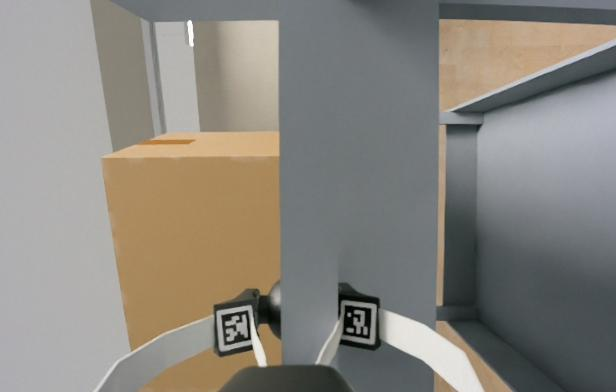

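Works well. Repeat.

Request:
move(r1={"base":{"strafe_m":0.2},"pace":"slow"}, blocking=false, cameras=[])

Request:
wait(seconds=5, cameras=[])

Request:
move(r1={"base":{"rotate_rad":-0.18},"pace":"slow"}, blocking=false, cameras=[])

Request:
wait(seconds=4, cameras=["r1_head_camera"])

Request:
move(r1={"base":{"strafe_m":0.17},"pace":"slow"}, blocking=false, cameras=[])

Request:
wait(seconds=5, cameras=[])

Request:
move(r1={"base":{"rotate_rad":-0.143},"pace":"slow"}, blocking=false, cameras=[])

Request:
wait(seconds=4, cameras=["r1_head_camera","r1_head_left_camera"])

Scene clock: 319.60 s.
move: r1 moving
r1.base_odometry: x=-4.262 y=-2.089 heading=+1.055
r1.turned_by_wheels: +0.000
r1.turned_by_imu: +0.000
r1.base_tilt: forward=-1.6 right=+1.2
r1.lidar_m: 0.54 0.55 2.49 2.54 2.45 2.18 2.21 2.48 2.19 2.19 2.67 0.53
r1.base_status: strafe_m moving
r1.joint_positions: lift_m=+0.687 arm_m=+0.138 wrist_yaw_rad=+0.003 wrist_pitch_rad=+0.002 wrist_roll_rad=+1.569 gripper_m=-0.034
r1.joint_status: not commanded
r1.measured_speeds: translate_m=+0.000 strafe_m=+0.055 rotate_rad=+0.000 lift_m=+0.000 arm_m=+0.000 wrist_yaw_rad=-0.016 wrist_pitch_rad=+0.000 wrist_roll_rad=+0.000
r1.motor_effort: lift_m=+23(23) arm_m=-4(4) wheel_0=-9(9) wheel_1=+7(8) wheel_2=+3(5)
r1.servo_current: wrist_yaw_rad=52(65) wrist_pitch_rad=39(46) wrist_roll_rad=39(52) gripper_m=59(65)
r1.hand_pose: x=+0.5976 y=-0.0866 z=+0.8642 quat_wxyz=(+0.708, +0.706, +0.002, +0.000) (m; r1's base frame)
r1.wrist_depth_mm: - - - - 223 1537 1160 / - - - - 224 1708 - / - - 554 421 226 - - / - 430 433 167 228 - - / - 449 449 168 230 - - / - 473 459 185 182 - - / - 153 488 169 233 135 -
r2: as last shown
r2.base_tilt: forward=-0.7 right=+0.1
r2.lidar_m: 0.59 1.86 2.01 2.61 1.35 1.09 1.04 1.12 0.89 0.88 0.93 0.69
r2.motor_effort: lift_m=+21(21) arm_m=-3(4) wheel_0=+4(4) wheel_1=+5(5) wheel_2=+2(2)
r2.servo_current: wrist_yaw_rad=39(59) wrist_pitch_rad=39(46) wrist_roll_rad=46(65) gripper_m=156(156)
r2.wrist_depth_mm: - - 257 252 246 240 236 / - - 258 181 247 242 237 / - - 262 178 249 243 238 / - - 263 179 251 244 240 / - - 265 178 252 247 241 / - - 182 182 180 246 242 / - 157 - - 253 247 245
pictures: none
No camera images: "cameras" was empty.

Scene clock: 322.27 s.
earlier move: r1 done
r1.base_odometry: x=-4.423 y=-1.998 heading=+1.054
r1.turned_by_wheels: -0.001
r1.turned_by_imu: +0.000
r1.base_tilt: forward=-1.6 right=+1.3
r1.lidar_m: 0.56 2.69 2.33 2.33 2.41 2.09 2.15 2.61 2.36 2.37 2.85 0.51
r1.base_status: done
r1.joint_positions: lift_m=+0.687 arm_m=+0.138 wrist_yaw_rad=-0.006 wrist_pitch_rad=+0.002 wrist_roll_rad=+1.569 gripper_m=-0.034
r1.joint_status: not commanded
r1.measured_speeds: all 0
r1.motor_effort: lift_m=+23(24) arm_m=+4(4) wheel_0=-4(12) wheel_1=+2(8) wheel_2=-8(9)
r1.servo_current: wrist_yaw_rad=52(72) wrist_pitch_rad=39(52) wrist_roll_rad=46(72) gripper_m=59(65)
r1.hand_pose: x=+0.5967 y=-0.0892 z=+0.8642 quat_wxyz=(+0.708, +0.706, -0.001, -0.003) (m; r1's base frame)
r1.wrist_depth_mm: - - - - 187 190 - / - 569 477 - 195 - - / - 397 404 144 202 - - / - 436 436 148 209 - - / - 480 466 153 218 - - / - - 186 161 182 1708 - / - - - 142 236 137 -
r2.base_odometry: x=-3.814 y=+0.344 heading=-1.145
r2.turned_by_wheels: +0.000
r2.turned_by_imu: +0.000
r2.base_tilt: forward=-0.6 right=+0.1
r2.lidar_m: 0.60 1.94 2.02 2.65 1.34 1.08 1.06 1.10 0.91 0.88 0.93 0.69
r2.base_status: not commanded
r2.joint_positions: lift_m=+1.020 arm_m=+0.185 wrist_yaw_rad=+0.005 wrist_pitch_rad=+0.001 wrist_roll_rad=+0.000 gripper_m=-0.036
r2.joint_status: not commanded
r2.measured_speeds: all 0
r2.motor_effort: lift_m=+21(21) arm_m=-4(4) wheel_0=+4(4) wheel_1=+4(5) wheel_2=+2(3)
r2.servo_current: wrist_yaw_rad=46(72) wrist_pitch_rad=46(46) wrist_roll_rad=52(65) gripper_m=150(163)
r2.hand_pose: x=+0.6447 y=-0.0859 z=+1.1977 quat_wxyz=(+1.000, +0.000, +0.001, +0.003) (m; r2's base frame)
r2.wrist_depth_mm: - - 258 251 246 239 236 / - - 259 181 248 242 236 / - - 263 178 250 242 238 / - - 263 179 250 244 241 / - - 265 178 253 246 242 / - - 182 182 179 248 243 / - 157 - - 252 246 244
wait: 2.67 of 5 s (r1 has come to rest)
pictures: none
No camera images: "cameras" was empty.

Scene clock: 322.77 s.
move: r1 moving
r1.base_odometry: x=-4.424 y=-1.998 heading=+0.935
r1.turned_by_wheels: -0.118
r1.turned_by_imu: -0.118
r1.base_tilt: forward=-1.6 right=+1.2
r1.lidar_m: 0.54 0.59 2.38 2.33 2.53 2.13 2.11 2.43 2.37 2.36 2.68 0.53
r1.base_status: rotate_rad moving
r1.joint_positions: lift_m=+0.687 arm_m=+0.138 wrist_yaw_rad=+0.005 wrist_pitch_rad=+0.002 wrist_roll_rad=+1.569 gripper_m=-0.034
r1.joint_status: not commanded
r1.measured_speeds: translate_m=+0.001 strafe_m=-0.001 rotate_rad=-0.372 lift_m=+0.000 arm_m=+0.000 wrist_yaw_rad=+0.000 wrist_pitch_rad=+0.000 wrist_roll_rad=+0.000
r1.motor_effort: lift_m=+23(23) arm_m=+4(4) wheel_0=+11(14) wheel_1=+5(8) wheel_2=+5(7)
r1.servo_current: wrist_yaw_rad=39(59) wrist_pitch_rad=39(46) wrist_roll_rad=52(59) gripper_m=59(65)
r1.hand_pose: x=+0.5977 y=-0.0860 z=+0.8642 quat_wxyz=(+0.708, +0.706, +0.002, +0.001) (m; r1's base frame)
r1.wrist_depth_mm: - - - - 201 1430 1281 / - - - 148 205 - - / - 413 407 151 211 - - / - 427 430 155 216 - - / - 459 459 159 220 - - / - - 469 - 226 - - / - 153 177 144 233 135 -
r2: as last shown
r2.base_tilt: forward=-0.7 right=+0.0
r2.lidar_m: 0.59 1.97 2.05 2.65 1.36 1.07 1.08 1.14 0.90 0.90 0.93 0.69
r2.motor_effort: lift_m=+21(21) arm_m=-4(4) wheel_0=+3(4) wheel_1=+5(5) wheel_2=+2(3)
r2.servo_current: wrist_yaw_rad=46(59) wrist_pitch_rad=46(46) wrist_roll_rad=46(59) gripper_m=156(163)
r2.wrist_depth_mm: - - 257 251 246 240 236 / - - 259 181 248 242 237 / - - 260 178 249 243 238 / - - 262 179 250 244 240 / - - 265 178 252 247 241 / - - 182 183 179 248 242 / - 157 - - 254 246 245
pictures: none
No camera images: "cameras" was empty.

Scene clock: 323.40 s.
earlier move: r1 done
r1.base_odometry: x=-4.423 y=-1.998 heading=+0.875
r1.turned_by_wheels: -0.060
r1.turned_by_imu: -0.061
r1.base_tilt: forward=-1.5 right=+1.3
r1.lidar_m: 0.53 0.55 2.39 2.34 2.57 2.16 2.13 2.37 2.38 2.32 2.61 0.54
r1.base_status: done
r1.joint_positions: lift_m=+0.687 arm_m=+0.138 wrist_yaw_rad=+0.005 wrist_pitch_rad=+0.002 wrist_roll_rad=+1.569 gripper_m=-0.034
r1.joint_status: not commanded
r1.measured_speeds: all 0
r1.motor_effort: lift_m=+23(23) arm_m=-4(4) wheel_0=+7(14) wheel_1=+4(8) wheel_2=+5(11)
r1.servo_current: wrist_yaw_rad=39(65) wrist_pitch_rad=46(46) wrist_roll_rad=33(59) gripper_m=59(65)
r1.hand_pose: x=+0.5978 y=-0.0860 z=+0.8642 quat_wxyz=(+0.708, +0.706, +0.002, +0.001) (m; r1's base frame)
r1.wrist_depth_mm: - - - - 224 1537 1229 / - - - - 225 1618 - / - - 609 424 227 - - / - 427 430 167 228 - - / - 445 445 168 229 - - / - 473 455 185 229 - - / - 153 488 170 232 134 -
r2.base_odometry: x=-3.814 y=+0.344 heading=-1.145
r2.turned_by_wheels: +0.000
r2.turned_by_imu: +0.000
r2.base_tilt: forward=-0.7 right=+0.0
r2.lidar_m: 0.58 1.92 2.02 2.63 1.33 1.08 1.07 1.10 0.90 0.87 0.93 0.69
r2.base_status: not commanded
r2.joint_positions: lift_m=+1.020 arm_m=+0.185 wrist_yaw_rad=+0.005 wrist_pitch_rad=+0.001 wrist_roll_rad=+0.000 gripper_m=-0.036
r2.joint_status: not commanded
r2.measured_speeds: all 0
r2.motor_effort: lift_m=+21(21) arm_m=-3(4) wheel_0=+4(4) wheel_1=+5(5) wheel_2=+2(3)
r2.servo_current: wrist_yaw_rad=46(65) wrist_pitch_rad=39(46) wrist_roll_rad=39(59) gripper_m=150(163)
r2.hand_pose: x=+0.6447 y=-0.0859 z=+1.1977 quat_wxyz=(+1.000, +0.000, +0.001, +0.003) (m; r2's base frame)
r2.wrist_depth_mm: - - 257 251 246 239 236 / - - 258 180 248 242 236 / - - 262 178 248 243 238 / - - 263 180 251 245 239 / - - 265 178 253 247 242 / - - 181 182 180 248 242 / - 157 - - 254 246 245
wait: 0.63 of 4 s (r1 has come to rest)
pictures: r1_head_camera
Images, in order (width x height): r1_head_camera 420x560.

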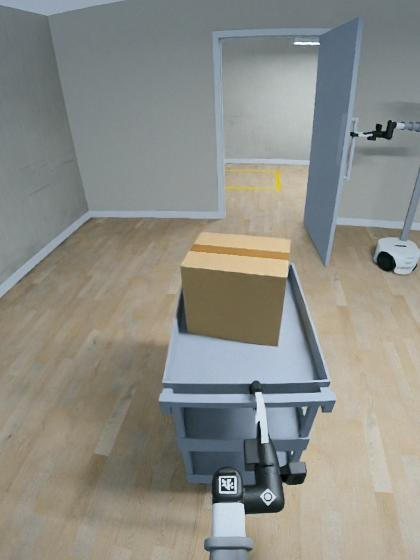

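Scene clock: 323.90 s.
move: r1 moving
r1.base_odometry: x=-4.434 y=-1.989 heading=+0.875
r1.turned_by_wheels: +0.000
r1.turned_by_imu: +0.000
r1.base_tilt: forward=-1.6 right=+1.3
r1.lidar_m: 0.49 0.56 2.36 2.31 2.60 2.15 2.12 2.35 2.41 2.37 2.58 0.56
r1.base_status: strafe_m moving
r1.joint_positions: lift_m=+0.687 arm_m=+0.138 wrist_yaw_rad=+0.003 wrist_pitch_rad=+0.002 wrist_roll_rad=+1.569 gripper_m=-0.034
r1.joint_status: not commanded
r1.measured_speeds: translate_m=+0.000 strafe_m=+0.056 rotate_rad=-0.003 lift_m=+0.000 arm_m=+0.000 wrist_yaw_rad=-0.008 wrist_pitch_rad=+0.000 wrist_roll_rad=+0.000
r1.motor_effort: lift_m=+23(24) arm_m=-4(4) wheel_0=-7(8) wheel_1=+6(8) wheel_2=+3(5)
r1.servo_current: wrist_yaw_rad=46(59) wrist_pitch_rad=46(52) wrist_roll_rad=72(72) gripper_m=52(65)
r1.hand_pose: x=+0.5976 y=-0.0866 z=+0.8642 quat_wxyz=(+0.708, +0.706, +0.002, +0.000) (m; r1's base frame)
r1.wrist_depth_mm: - - - - 225 1537 1229 / - - - - 227 1618 - / - - 621 167 228 - - / - 427 430 167 229 - - / - 449 442 168 229 - - / - 466 455 185 181 - - / - 153 480 169 231 134 -
r2: as last shown
r2.base_tilt: forward=-0.6 right=+0.0
r2.lidar_m: 0.60 1.92 2.02 2.60 1.35 1.09 1.07 1.14 0.91 0.88 0.92 0.70
r2.motor_effort: lift_m=+21(21) arm_m=-3(4) wheel_0=+4(4) wheel_1=+5(5) wheel_2=+2(2)
r2.servo_current: wrist_yaw_rad=59(65) wrist_pitch_rad=46(46) wrist_roll_rad=33(72) gripper_m=156(163)
r2.wrist_depth_mm: - - 258 251 246 240 236 / - - 260 181 248 241 237 / - - 262 178 250 243 238 / - - 263 180 250 245 239 / - - 265 178 252 247 242 / - - 182 182 179 246 242 / - 158 - - 255 246 245
pictures: none
No camera images: "cameras" was empty.

Scene clock: 326.27 s.
earlier move: r1 done
r1.base_odometry: x=-4.554 y=-1.889 heading=+0.874
r1.turned_by_wheels: -0.001
r1.turned_by_imu: -0.001
r1.base_tilt: forward=-1.6 right=+1.3
r1.lidar_m: 0.50 2.76 2.24 2.16 2.41 2.12 2.09 2.32 2.56 2.53 2.78 0.53
r1.base_status: done
r1.joint_positions: lift_m=+0.687 arm_m=+0.138 wrist_yaw_rad=-0.006 wrist_pitch_rad=+0.002 wrist_roll_rad=+1.569 gripper_m=-0.034
r1.joint_status: not commanded
r1.measured_speeds: all 0
r1.motor_effort: lift_m=+23(24) arm_m=+4(4) wheel_0=-5(13) wheel_1=+3(8) wheel_2=-6(7)
r1.servo_current: wrist_yaw_rad=65(72) wrist_pitch_rad=46(59) wrist_roll_rad=39(72) gripper_m=59(72)
r1.hand_pose: x=+0.5967 y=-0.0891 z=+0.8642 quat_wxyz=(+0.708, +0.706, -0.001, -0.003) (m; r1's base frame)
r1.wrist_depth_mm: - - - - 196 1430 - / - - - 449 202 - - / - 407 404 148 207 - - / - 427 430 153 213 - - / - 459 459 157 220 - - / - - 185 163 182 - - / - - - 143 233 137 -
r2.base_odometry: x=-3.814 y=+0.344 heading=-1.145
r2.turned_by_wheels: +0.000
r2.turned_by_imu: +0.000
r2.base_tilt: forward=-0.6 right=+0.0
r2.lidar_m: 0.61 1.99 2.05 2.61 1.35 1.09 1.07 1.11 0.88 0.90 0.93 0.68
r2.base_status: not commanded
r2.joint_positions: lift_m=+1.020 arm_m=+0.185 wrist_yaw_rad=+0.005 wrist_pitch_rad=+0.001 wrist_roll_rad=+0.000 gripper_m=-0.036
r2.joint_status: not commanded
r2.measured_speeds: all 0
r2.motor_effort: lift_m=+21(21) arm_m=-4(4) wheel_0=+4(4) wheel_1=+4(5) wheel_2=+3(3)
r2.servo_current: wrist_yaw_rad=46(65) wrist_pitch_rad=39(46) wrist_roll_rad=26(72) gripper_m=150(163)
r2.hand_pose: x=+0.6447 y=-0.0859 z=+1.1977 quat_wxyz=(+1.000, +0.000, +0.001, +0.003) (m; r2's base frame)
r2.wrist_depth_mm: - - 258 251 247 239 236 / - - 259 180 247 242 238 / - - 262 178 249 243 237 / - - 263 179 251 245 239 / - - 265 178 253 246 241 / - - 182 182 180 247 243 / - 157 - - 254 246 244
wait: 2.37 of 5 s (r1 has come to rest)
pictures: none
No camera images: "cameras" was empty.

Scene clock: 326.77 s.
move: r1 moving
r1.base_odometry: x=-4.554 y=-1.889 heading=+0.765
r1.turned_by_wheels: -0.109
r1.turned_by_imu: -0.110
r1.base_tilt: forward=-1.6 right=+1.3
r1.lidar_m: 0.51 0.56 2.28 2.15 2.31 2.16 2.09 2.24 2.62 2.53 2.66 0.52
r1.base_status: rotate_rad moving
r1.joint_positions: lift_m=+0.687 arm_m=+0.138 wrist_yaw_rad=+0.004 wrist_pitch_rad=+0.002 wrist_roll_rad=+1.569 gripper_m=-0.034
r1.joint_status: not commanded
r1.measured_speeds: translate_m=+0.000 strafe_m=+0.000 rotate_rad=-0.281 lift_m=+0.000 arm_m=+0.002 wrist_yaw_rad=+0.000 wrist_pitch_rad=+0.000 wrist_roll_rad=+0.000
r1.motor_effort: lift_m=+23(23) arm_m=+3(4) wheel_0=+12(12) wheel_1=+3(9) wheel_2=+6(6)
r1.servo_current: wrist_yaw_rad=46(59) wrist_pitch_rad=39(46) wrist_roll_rad=46(65) gripper_m=65(65)
r1.hand_pose: x=+0.5977 y=-0.0862 z=+0.8642 quat_wxyz=(+0.708, +0.706, +0.002, +0.001) (m; r1's base frame)
r1.wrist_depth_mm: - - - - 206 1537 1229 / - - - - 209 569 - / - 413 418 154 213 - - / - 430 427 157 218 - - / - 452 452 160 223 - - / - 484 462 - 224 - - / - 153 177 165 232 135 -
r2: as last shown
r2.base_tilt: forward=-0.7 right=+0.0
r2.lidar_m: 0.59 1.98 2.04 2.63 1.33 1.08 1.07 1.12 0.90 0.88 0.90 0.69
r2.motor_effort: lift_m=+21(21) arm_m=-3(4) wheel_0=+4(4) wheel_1=+4(5) wheel_2=+2(3)
r2.servo_current: wrist_yaw_rad=46(65) wrist_pitch_rad=39(46) wrist_roll_rad=52(52) gripper_m=150(163)
r2.wrist_depth_mm: - - 258 251 245 240 236 / - - 260 181 247 242 236 / - - 260 178 249 241 238 / - - 265 180 251 245 240 / - - 265 178 251 246 242 / - - 182 182 179 247 243 / - 157 - - 254 246 244
pictures: none
No camera images: "cameras" was empty.

Scene clock: 327.30 s.
earlier move: r1 done
r1.base_odometry: x=-4.554 y=-1.889 heading=+0.733
r1.turned_by_wheels: -0.033
r1.turned_by_imu: -0.033
r1.base_tilt: forward=-1.6 right=+1.3
r1.lidar_m: 0.52 0.56 2.30 2.17 2.27 2.16 2.08 2.19 2.64 2.54 2.59 0.54
r1.base_status: done
r1.joint_positions: lift_m=+0.687 arm_m=+0.138 wrist_yaw_rad=+0.004 wrist_pitch_rad=+0.002 wrist_roll_rad=+1.569 gripper_m=-0.034
r1.joint_status: not commanded
r1.measured_speeds: all 0
r1.motor_effort: lift_m=+23(23) arm_m=-4(4) wheel_0=+6(12) wheel_1=+3(9) wheel_2=+5(9)
r1.servo_current: wrist_yaw_rad=59(65) wrist_pitch_rad=52(52) wrist_roll_rad=46(65) gripper_m=52(65)
r1.hand_pose: x=+0.5977 y=-0.0862 z=+0.8642 quat_wxyz=(+0.708, +0.706, +0.002, +0.001) (m; r1's base frame)
r1.wrist_depth_mm: - - - - 224 1537 1182 / - - - - 224 1661 - / - - 597 421 227 - - / - 430 424 167 228 - - / - 449 445 168 229 - - / - 469 452 183 229 - - / - 153 181 168 232 134 -
r2.base_odometry: x=-3.814 y=+0.344 heading=-1.145
r2.turned_by_wheels: +0.000
r2.turned_by_imu: +0.000
r2.base_tilt: forward=-0.7 right=+0.1
r2.lidar_m: 0.60 1.97 2.01 2.65 1.35 1.09 1.05 1.12 0.91 0.89 0.91 0.69
r2.base_status: not commanded
r2.joint_positions: lift_m=+1.020 arm_m=+0.185 wrist_yaw_rad=+0.005 wrist_pitch_rad=+0.001 wrist_roll_rad=+0.000 gripper_m=-0.036
r2.joint_status: not commanded
r2.measured_speeds: all 0
r2.motor_effort: lift_m=+21(21) arm_m=-4(4) wheel_0=+4(4) wheel_1=+4(5) wheel_2=+2(3)
r2.servo_current: wrist_yaw_rad=33(65) wrist_pitch_rad=46(46) wrist_roll_rad=39(59) gripper_m=150(163)
r2.hand_pose: x=+0.6447 y=-0.0859 z=+1.1977 quat_wxyz=(+1.000, +0.000, +0.001, +0.003) (m; r2's base frame)
r2.wrist_depth_mm: - - 258 252 246 240 236 / - - 259 181 248 242 237 / - - 262 178 249 243 237 / - - 264 180 251 245 240 / - - 264 178 251 246 242 / - - 182 182 179 246 243 / - 158 - - 254 246 243
wait: 0.53 of 4 s (r1 has come to rest)
pictures: r1_head_camera, r1_head_left_camera
Images, in order (width x height): r1_head_camera 420x560, r1_head_left_camera 420x672.

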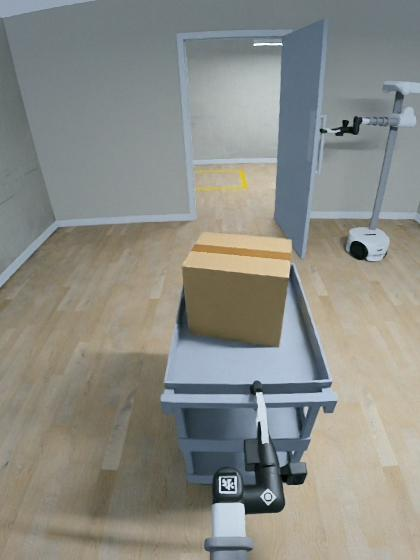

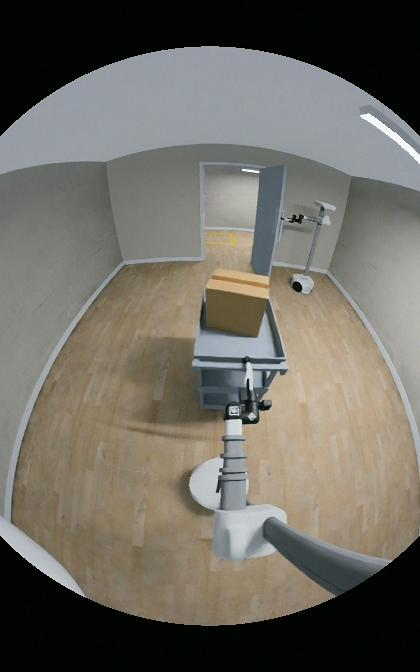

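Request:
move(r1={"base":{"translate_m":0.25,"strafe_m":0.03},"pace":"slow"}, blocking=false, cameras=[])

Request:
wait(seconds=5, cameras=["r1_head_camera"])

Scene clock: 336.53 s.
move: r1 moving
r1.base_odometry: x=-4.546 y=-1.880 heading=+0.733
r1.turned_by_wheels: +0.000
r1.turned_by_imu: +0.000
r1.base_tilt: forward=-1.6 right=+1.2
r1.lidar_m: 0.50 0.56 2.28 2.16 2.27 2.22 2.10 2.22 2.63 2.54 2.62 0.54
r1.base_status: translate_m moving; strafe_m moving
r1.joint_positions: lift_m=+0.687 arm_m=+0.138 wrist_yaw_rad=+0.003 wrist_pitch_rad=+0.002 wrist_roll_rad=+1.569 gripper_m=-0.034
r1.joint_status: not commanded
r1.measured_speeds: translate_m=+0.050 strafe_m=+0.006 rotate_rad=-0.001 lift_m=+0.000 arm_m=+0.000 wrist_yaw_rad=+0.000 wrist_pitch_rad=+0.000 wrist_roll_rad=+0.000
r1.motor_effort: lift_m=+23(23) arm_m=+0(4) wheel_0=+6(10) wheel_1=+5(9) wheel_2=-7(8)
r1.servo_current: wrist_yaw_rad=52(72) wrist_pitch_rad=46(46) wrist_roll_rad=39(52) gripper_m=59(65)
r1.hand_pose: x=+0.5975 y=-0.0867 z=+0.8642 quat_wxyz=(+0.708, +0.706, +0.002, +0.000) (m; r1's base frame)
r1.wrist_depth_mm: - - - - 228 259 1160 / - - - - 229 1708 1229 / - - - 167 228 - - / - 430 427 168 229 - - / - 445 442 167 229 - - / - 455 449 185 227 - - / - 154 473 148 227 126 -
r2: as last shown
r2.lidar_m: 0.59 1.97 2.03 2.61 1.34 1.09 1.07 1.12 0.90 0.88 0.92 0.68
r2.motor_effort: lift_m=+21(21) arm_m=-4(4) wheel_0=+4(4) wheel_1=+5(5) wheel_2=+2(3)
r2.servo_current: wrist_yaw_rad=59(59) wrist_pitch_rad=39(46) wrist_roll_rad=65(65) gripper_m=156(156)
r2.wrist_depth_mm: - - 258 251 245 240 236 / - - 259 181 248 242 236 / - - 262 178 249 243 238 / - - 263 179 252 245 240 / - - 264 178 252 246 241 / - - 182 182 179 248 242 / - 157 - - 254 246 245
pictures: none
No camera images: "cameras" was empty.

Scene clock: 339.83 s.
earlier move: r1 done
r1.base_odometry: x=-4.388 y=-1.700 heading=+0.734
r1.turned_by_wheels: +0.001
r1.turned_by_imu: +0.000
r1.base_tilt: forward=-1.6 right=+1.3
r1.lidar_m: 0.49 0.51 2.26 2.15 2.22 2.45 2.37 2.47 2.65 2.56 2.67 0.57
r1.base_status: done
r1.joint_positions: lift_m=+0.687 arm_m=+0.138 wrist_yaw_rad=+0.001 wrist_pitch_rad=+0.002 wrist_roll_rad=+1.569 gripper_m=-0.034
r1.joint_status: not commanded
r1.measured_speeds: all 0
r1.motor_effort: lift_m=+23(24) arm_m=+4(4) wheel_0=+8(10) wheel_1=+5(9) wheel_2=+0(17)
r1.servo_current: wrist_yaw_rad=46(78) wrist_pitch_rad=33(59) wrist_roll_rad=46(65) gripper_m=59(65)
r1.hand_pose: x=+0.5973 y=-0.0872 z=+0.8642 quat_wxyz=(+0.708, +0.706, +0.001, +0.000) (m; r1's base frame)
r1.wrist_depth_mm: - - - - 241 255 268 / - - - - 237 1661 1255 / - - - - 235 1661 - / - 445 430 430 231 - - / - 433 439 433 228 - - / - 445 442 197 183 - - / - 153 181 145 221 127 -
r2.base_odometry: x=-3.814 y=+0.344 heading=-1.145
r2.turned_by_wheels: +0.000
r2.turned_by_imu: +0.000
r2.base_tilt: forward=-0.7 right=+0.0
r2.lidar_m: 0.61 1.81 2.14 2.65 1.33 1.09 1.07 1.11 0.90 0.87 0.93 0.70
r2.base_status: not commanded
r2.joint_positions: lift_m=+1.020 arm_m=+0.185 wrist_yaw_rad=+0.005 wrist_pitch_rad=+0.001 wrist_roll_rad=+0.000 gripper_m=-0.036
r2.joint_status: not commanded
r2.measured_speeds: all 0
r2.motor_effort: lift_m=+21(21) arm_m=-3(4) wheel_0=+4(4) wheel_1=+4(5) wheel_2=+2(3)
r2.servo_current: wrist_yaw_rad=52(65) wrist_pitch_rad=46(46) wrist_roll_rad=39(65) gripper_m=150(163)
r2.hand_pose: x=+0.6447 y=-0.0859 z=+1.1977 quat_wxyz=(+1.000, +0.000, +0.001, +0.003) (m; r2's base frame)
r2.wrist_depth_mm: - - 258 251 247 239 236 / - - 259 181 247 241 236 / - - 263 178 249 242 238 / - - 264 180 251 244 239 / - - 265 178 252 246 242 / - - 182 182 179 247 243 / 1576 157 - - 252 246 244
wait: 3.30 of 5 s (r1 has come to rest)
pictures: r1_head_camera
Images, in order (width x height): r1_head_camera 420x560.

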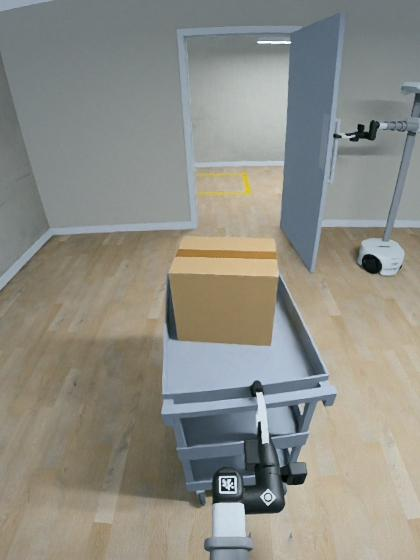

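Request:
move(r1={"base":{"translate_m":0.15,"strafe_m":0.08},"pace":"slow"}, blocking=false, cameras=[])

Request:
wait(seconds=5, cameras=["r1_head_camera","r1_wrist_camera"])

Scene clock: 360.87 s.
move: r1 moving
r1.base_odometry: x=-4.383 y=-1.686 heading=+0.734
r1.turned_by_wheels: +0.001
r1.turned_by_imu: +0.000
r1.base_tilt: forward=-1.6 right=+1.3
r1.lidar_m: 0.49 0.54 2.26 2.14 2.20 2.46 2.36 2.52 2.64 2.56 2.66 0.58
r1.base_status: translate_m moving; strafe_m moving
r1.joint_positions: lift_m=+0.687 arm_m=+0.138 wrist_yaw_rad=+0.001 wrist_pitch_rad=+0.002 wrist_roll_rad=+1.569 gripper_m=-0.034
r1.joint_status: not commanded
r1.measured_speeds: translate_m=+0.049 strafe_m=+0.026 rotate_rad=-0.002 lift_m=+0.000 arm_m=+0.000 wrist_yaw_rad=+0.000 wrist_pitch_rad=+0.000 wrist_roll_rad=+0.000
r1.motor_effort: lift_m=+23(23) arm_m=+4(4) wheel_0=+6(7) wheel_1=+8(9) wheel_2=-8(8)
r1.servo_current: wrist_yaw_rad=52(65) wrist_pitch_rad=39(46) wrist_roll_rad=46(65) gripper_m=59(65)
r1.hand_pose: x=+0.5973 y=-0.0872 z=+0.8642 quat_wxyz=(+0.708, +0.706, +0.001, +0.000) (m; r1's base frame)
r1.wrist_depth_mm: - - - - 244 256 267 / - - - - 240 1661 1255 / - - - - 235 1708 - / - 488 427 427 232 - - / - 436 436 433 228 - - / - 442 439 196 183 - - / - 153 182 144 220 128 -
r2: as last shown
r2.base_tilt: forward=-0.7 right=+0.1
r2.lidar_m: 0.61 1.84 2.15 2.63 1.36 1.09 1.07 1.13 0.89 0.89 0.91 0.70
r2.servo_current: wrist_yaw_rad=46(59) wrist_pitch_rad=46(46) wrist_roll_rad=39(52) gripper_m=150(156)
r2.wrist_depth_mm: - - 257 251 246 240 236 / - - 259 181 247 242 237 / - - 262 178 249 242 237 / - - 263 180 252 243 240 / - - 265 177 251 246 241 / - - 182 182 179 246 243 / 1576 158 - - 254 247 244
pictures: none
No camera images: "cameras" was empty.

Scene clock: 363.23 s.
earlier move: r1 done
r1.base_odometry: x=-4.331 y=-1.540 heading=+0.733
r1.turned_by_wheels: -0.001
r1.turned_by_imu: -0.001
r1.base_tilt: forward=-1.6 right=+1.3
r1.lidar_m: 0.48 0.51 2.17 2.04 2.16 2.60 2.50 2.59 2.75 2.61 2.71 0.55
r1.base_status: done
r1.joint_positions: lift_m=+0.687 arm_m=+0.138 wrist_yaw_rad=-0.004 wrist_pitch_rad=+0.002 wrist_roll_rad=+1.569 gripper_m=-0.034
r1.joint_status: not commanded
r1.measured_speeds: all 0
r1.motor_effort: lift_m=+23(24) arm_m=+4(4) wheel_0=+0(8) wheel_1=+1(9) wheel_2=-6(10)
r1.servo_current: wrist_yaw_rad=72(72) wrist_pitch_rad=39(52) wrist_roll_rad=52(65) gripper_m=52(65)
r1.hand_pose: x=+0.5969 y=-0.0886 z=+0.8642 quat_wxyz=(+0.708, +0.706, -0.001, -0.002) (m; r1's base frame)
r1.wrist_depth_mm: - - - - 262 273 273 / - - - - 253 1756 1255 / - - - - 247 1756 - / - - - 433 238 - - / - 430 436 212 232 - - / - 436 186 198 181 - - / - 152 436 144 217 127 -
r2.base_odometry: x=-3.814 y=+0.344 heading=-1.145
r2.turned_by_wheels: +0.000
r2.turned_by_imu: +0.000
r2.base_tilt: forward=-0.7 right=+0.1
r2.lidar_m: 0.57 1.80 2.21 2.63 1.35 1.08 1.05 1.12 0.89 0.88 0.94 0.67
r2.base_status: not commanded
r2.joint_positions: lift_m=+1.020 arm_m=+0.185 wrist_yaw_rad=+0.005 wrist_pitch_rad=+0.001 wrist_roll_rad=+0.000 gripper_m=-0.036
r2.joint_status: not commanded
r2.measured_speeds: all 0
r2.motor_effort: lift_m=+21(21) arm_m=-3(4) wheel_0=+4(4) wheel_1=+5(5) wheel_2=+2(3)
r2.servo_current: wrist_yaw_rad=39(65) wrist_pitch_rad=46(46) wrist_roll_rad=46(59) gripper_m=156(163)
r2.hand_pose: x=+0.6447 y=-0.0859 z=+1.1977 quat_wxyz=(+1.000, +0.000, +0.001, +0.003) (m; r2's base frame)
r2.wrist_depth_mm: - - 257 251 246 240 236 / - - 260 181 248 241 236 / - - 263 178 249 243 238 / - - 263 179 251 244 240 / 1499 - 265 178 252 246 241 / 1397 - 182 182 179 247 242 / - 150 - - 254 246 245
wait: 2.37 of 5 s (r1 has come to rest)
pictures: r1_head_camera, r1_wrist_camera
Images, in order (width x height): r1_head_camera 420x560, r1_wrist_camera 616x392.

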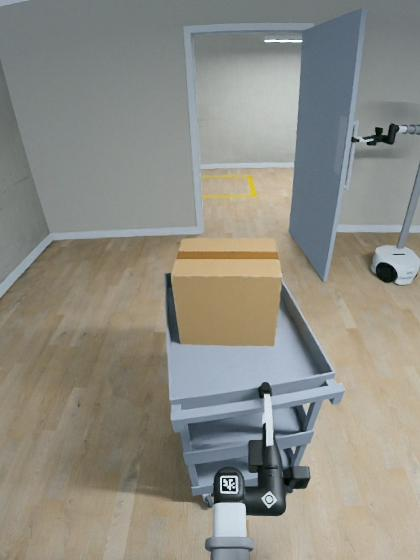

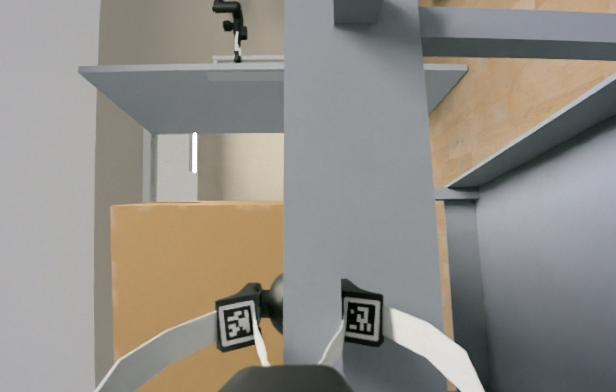

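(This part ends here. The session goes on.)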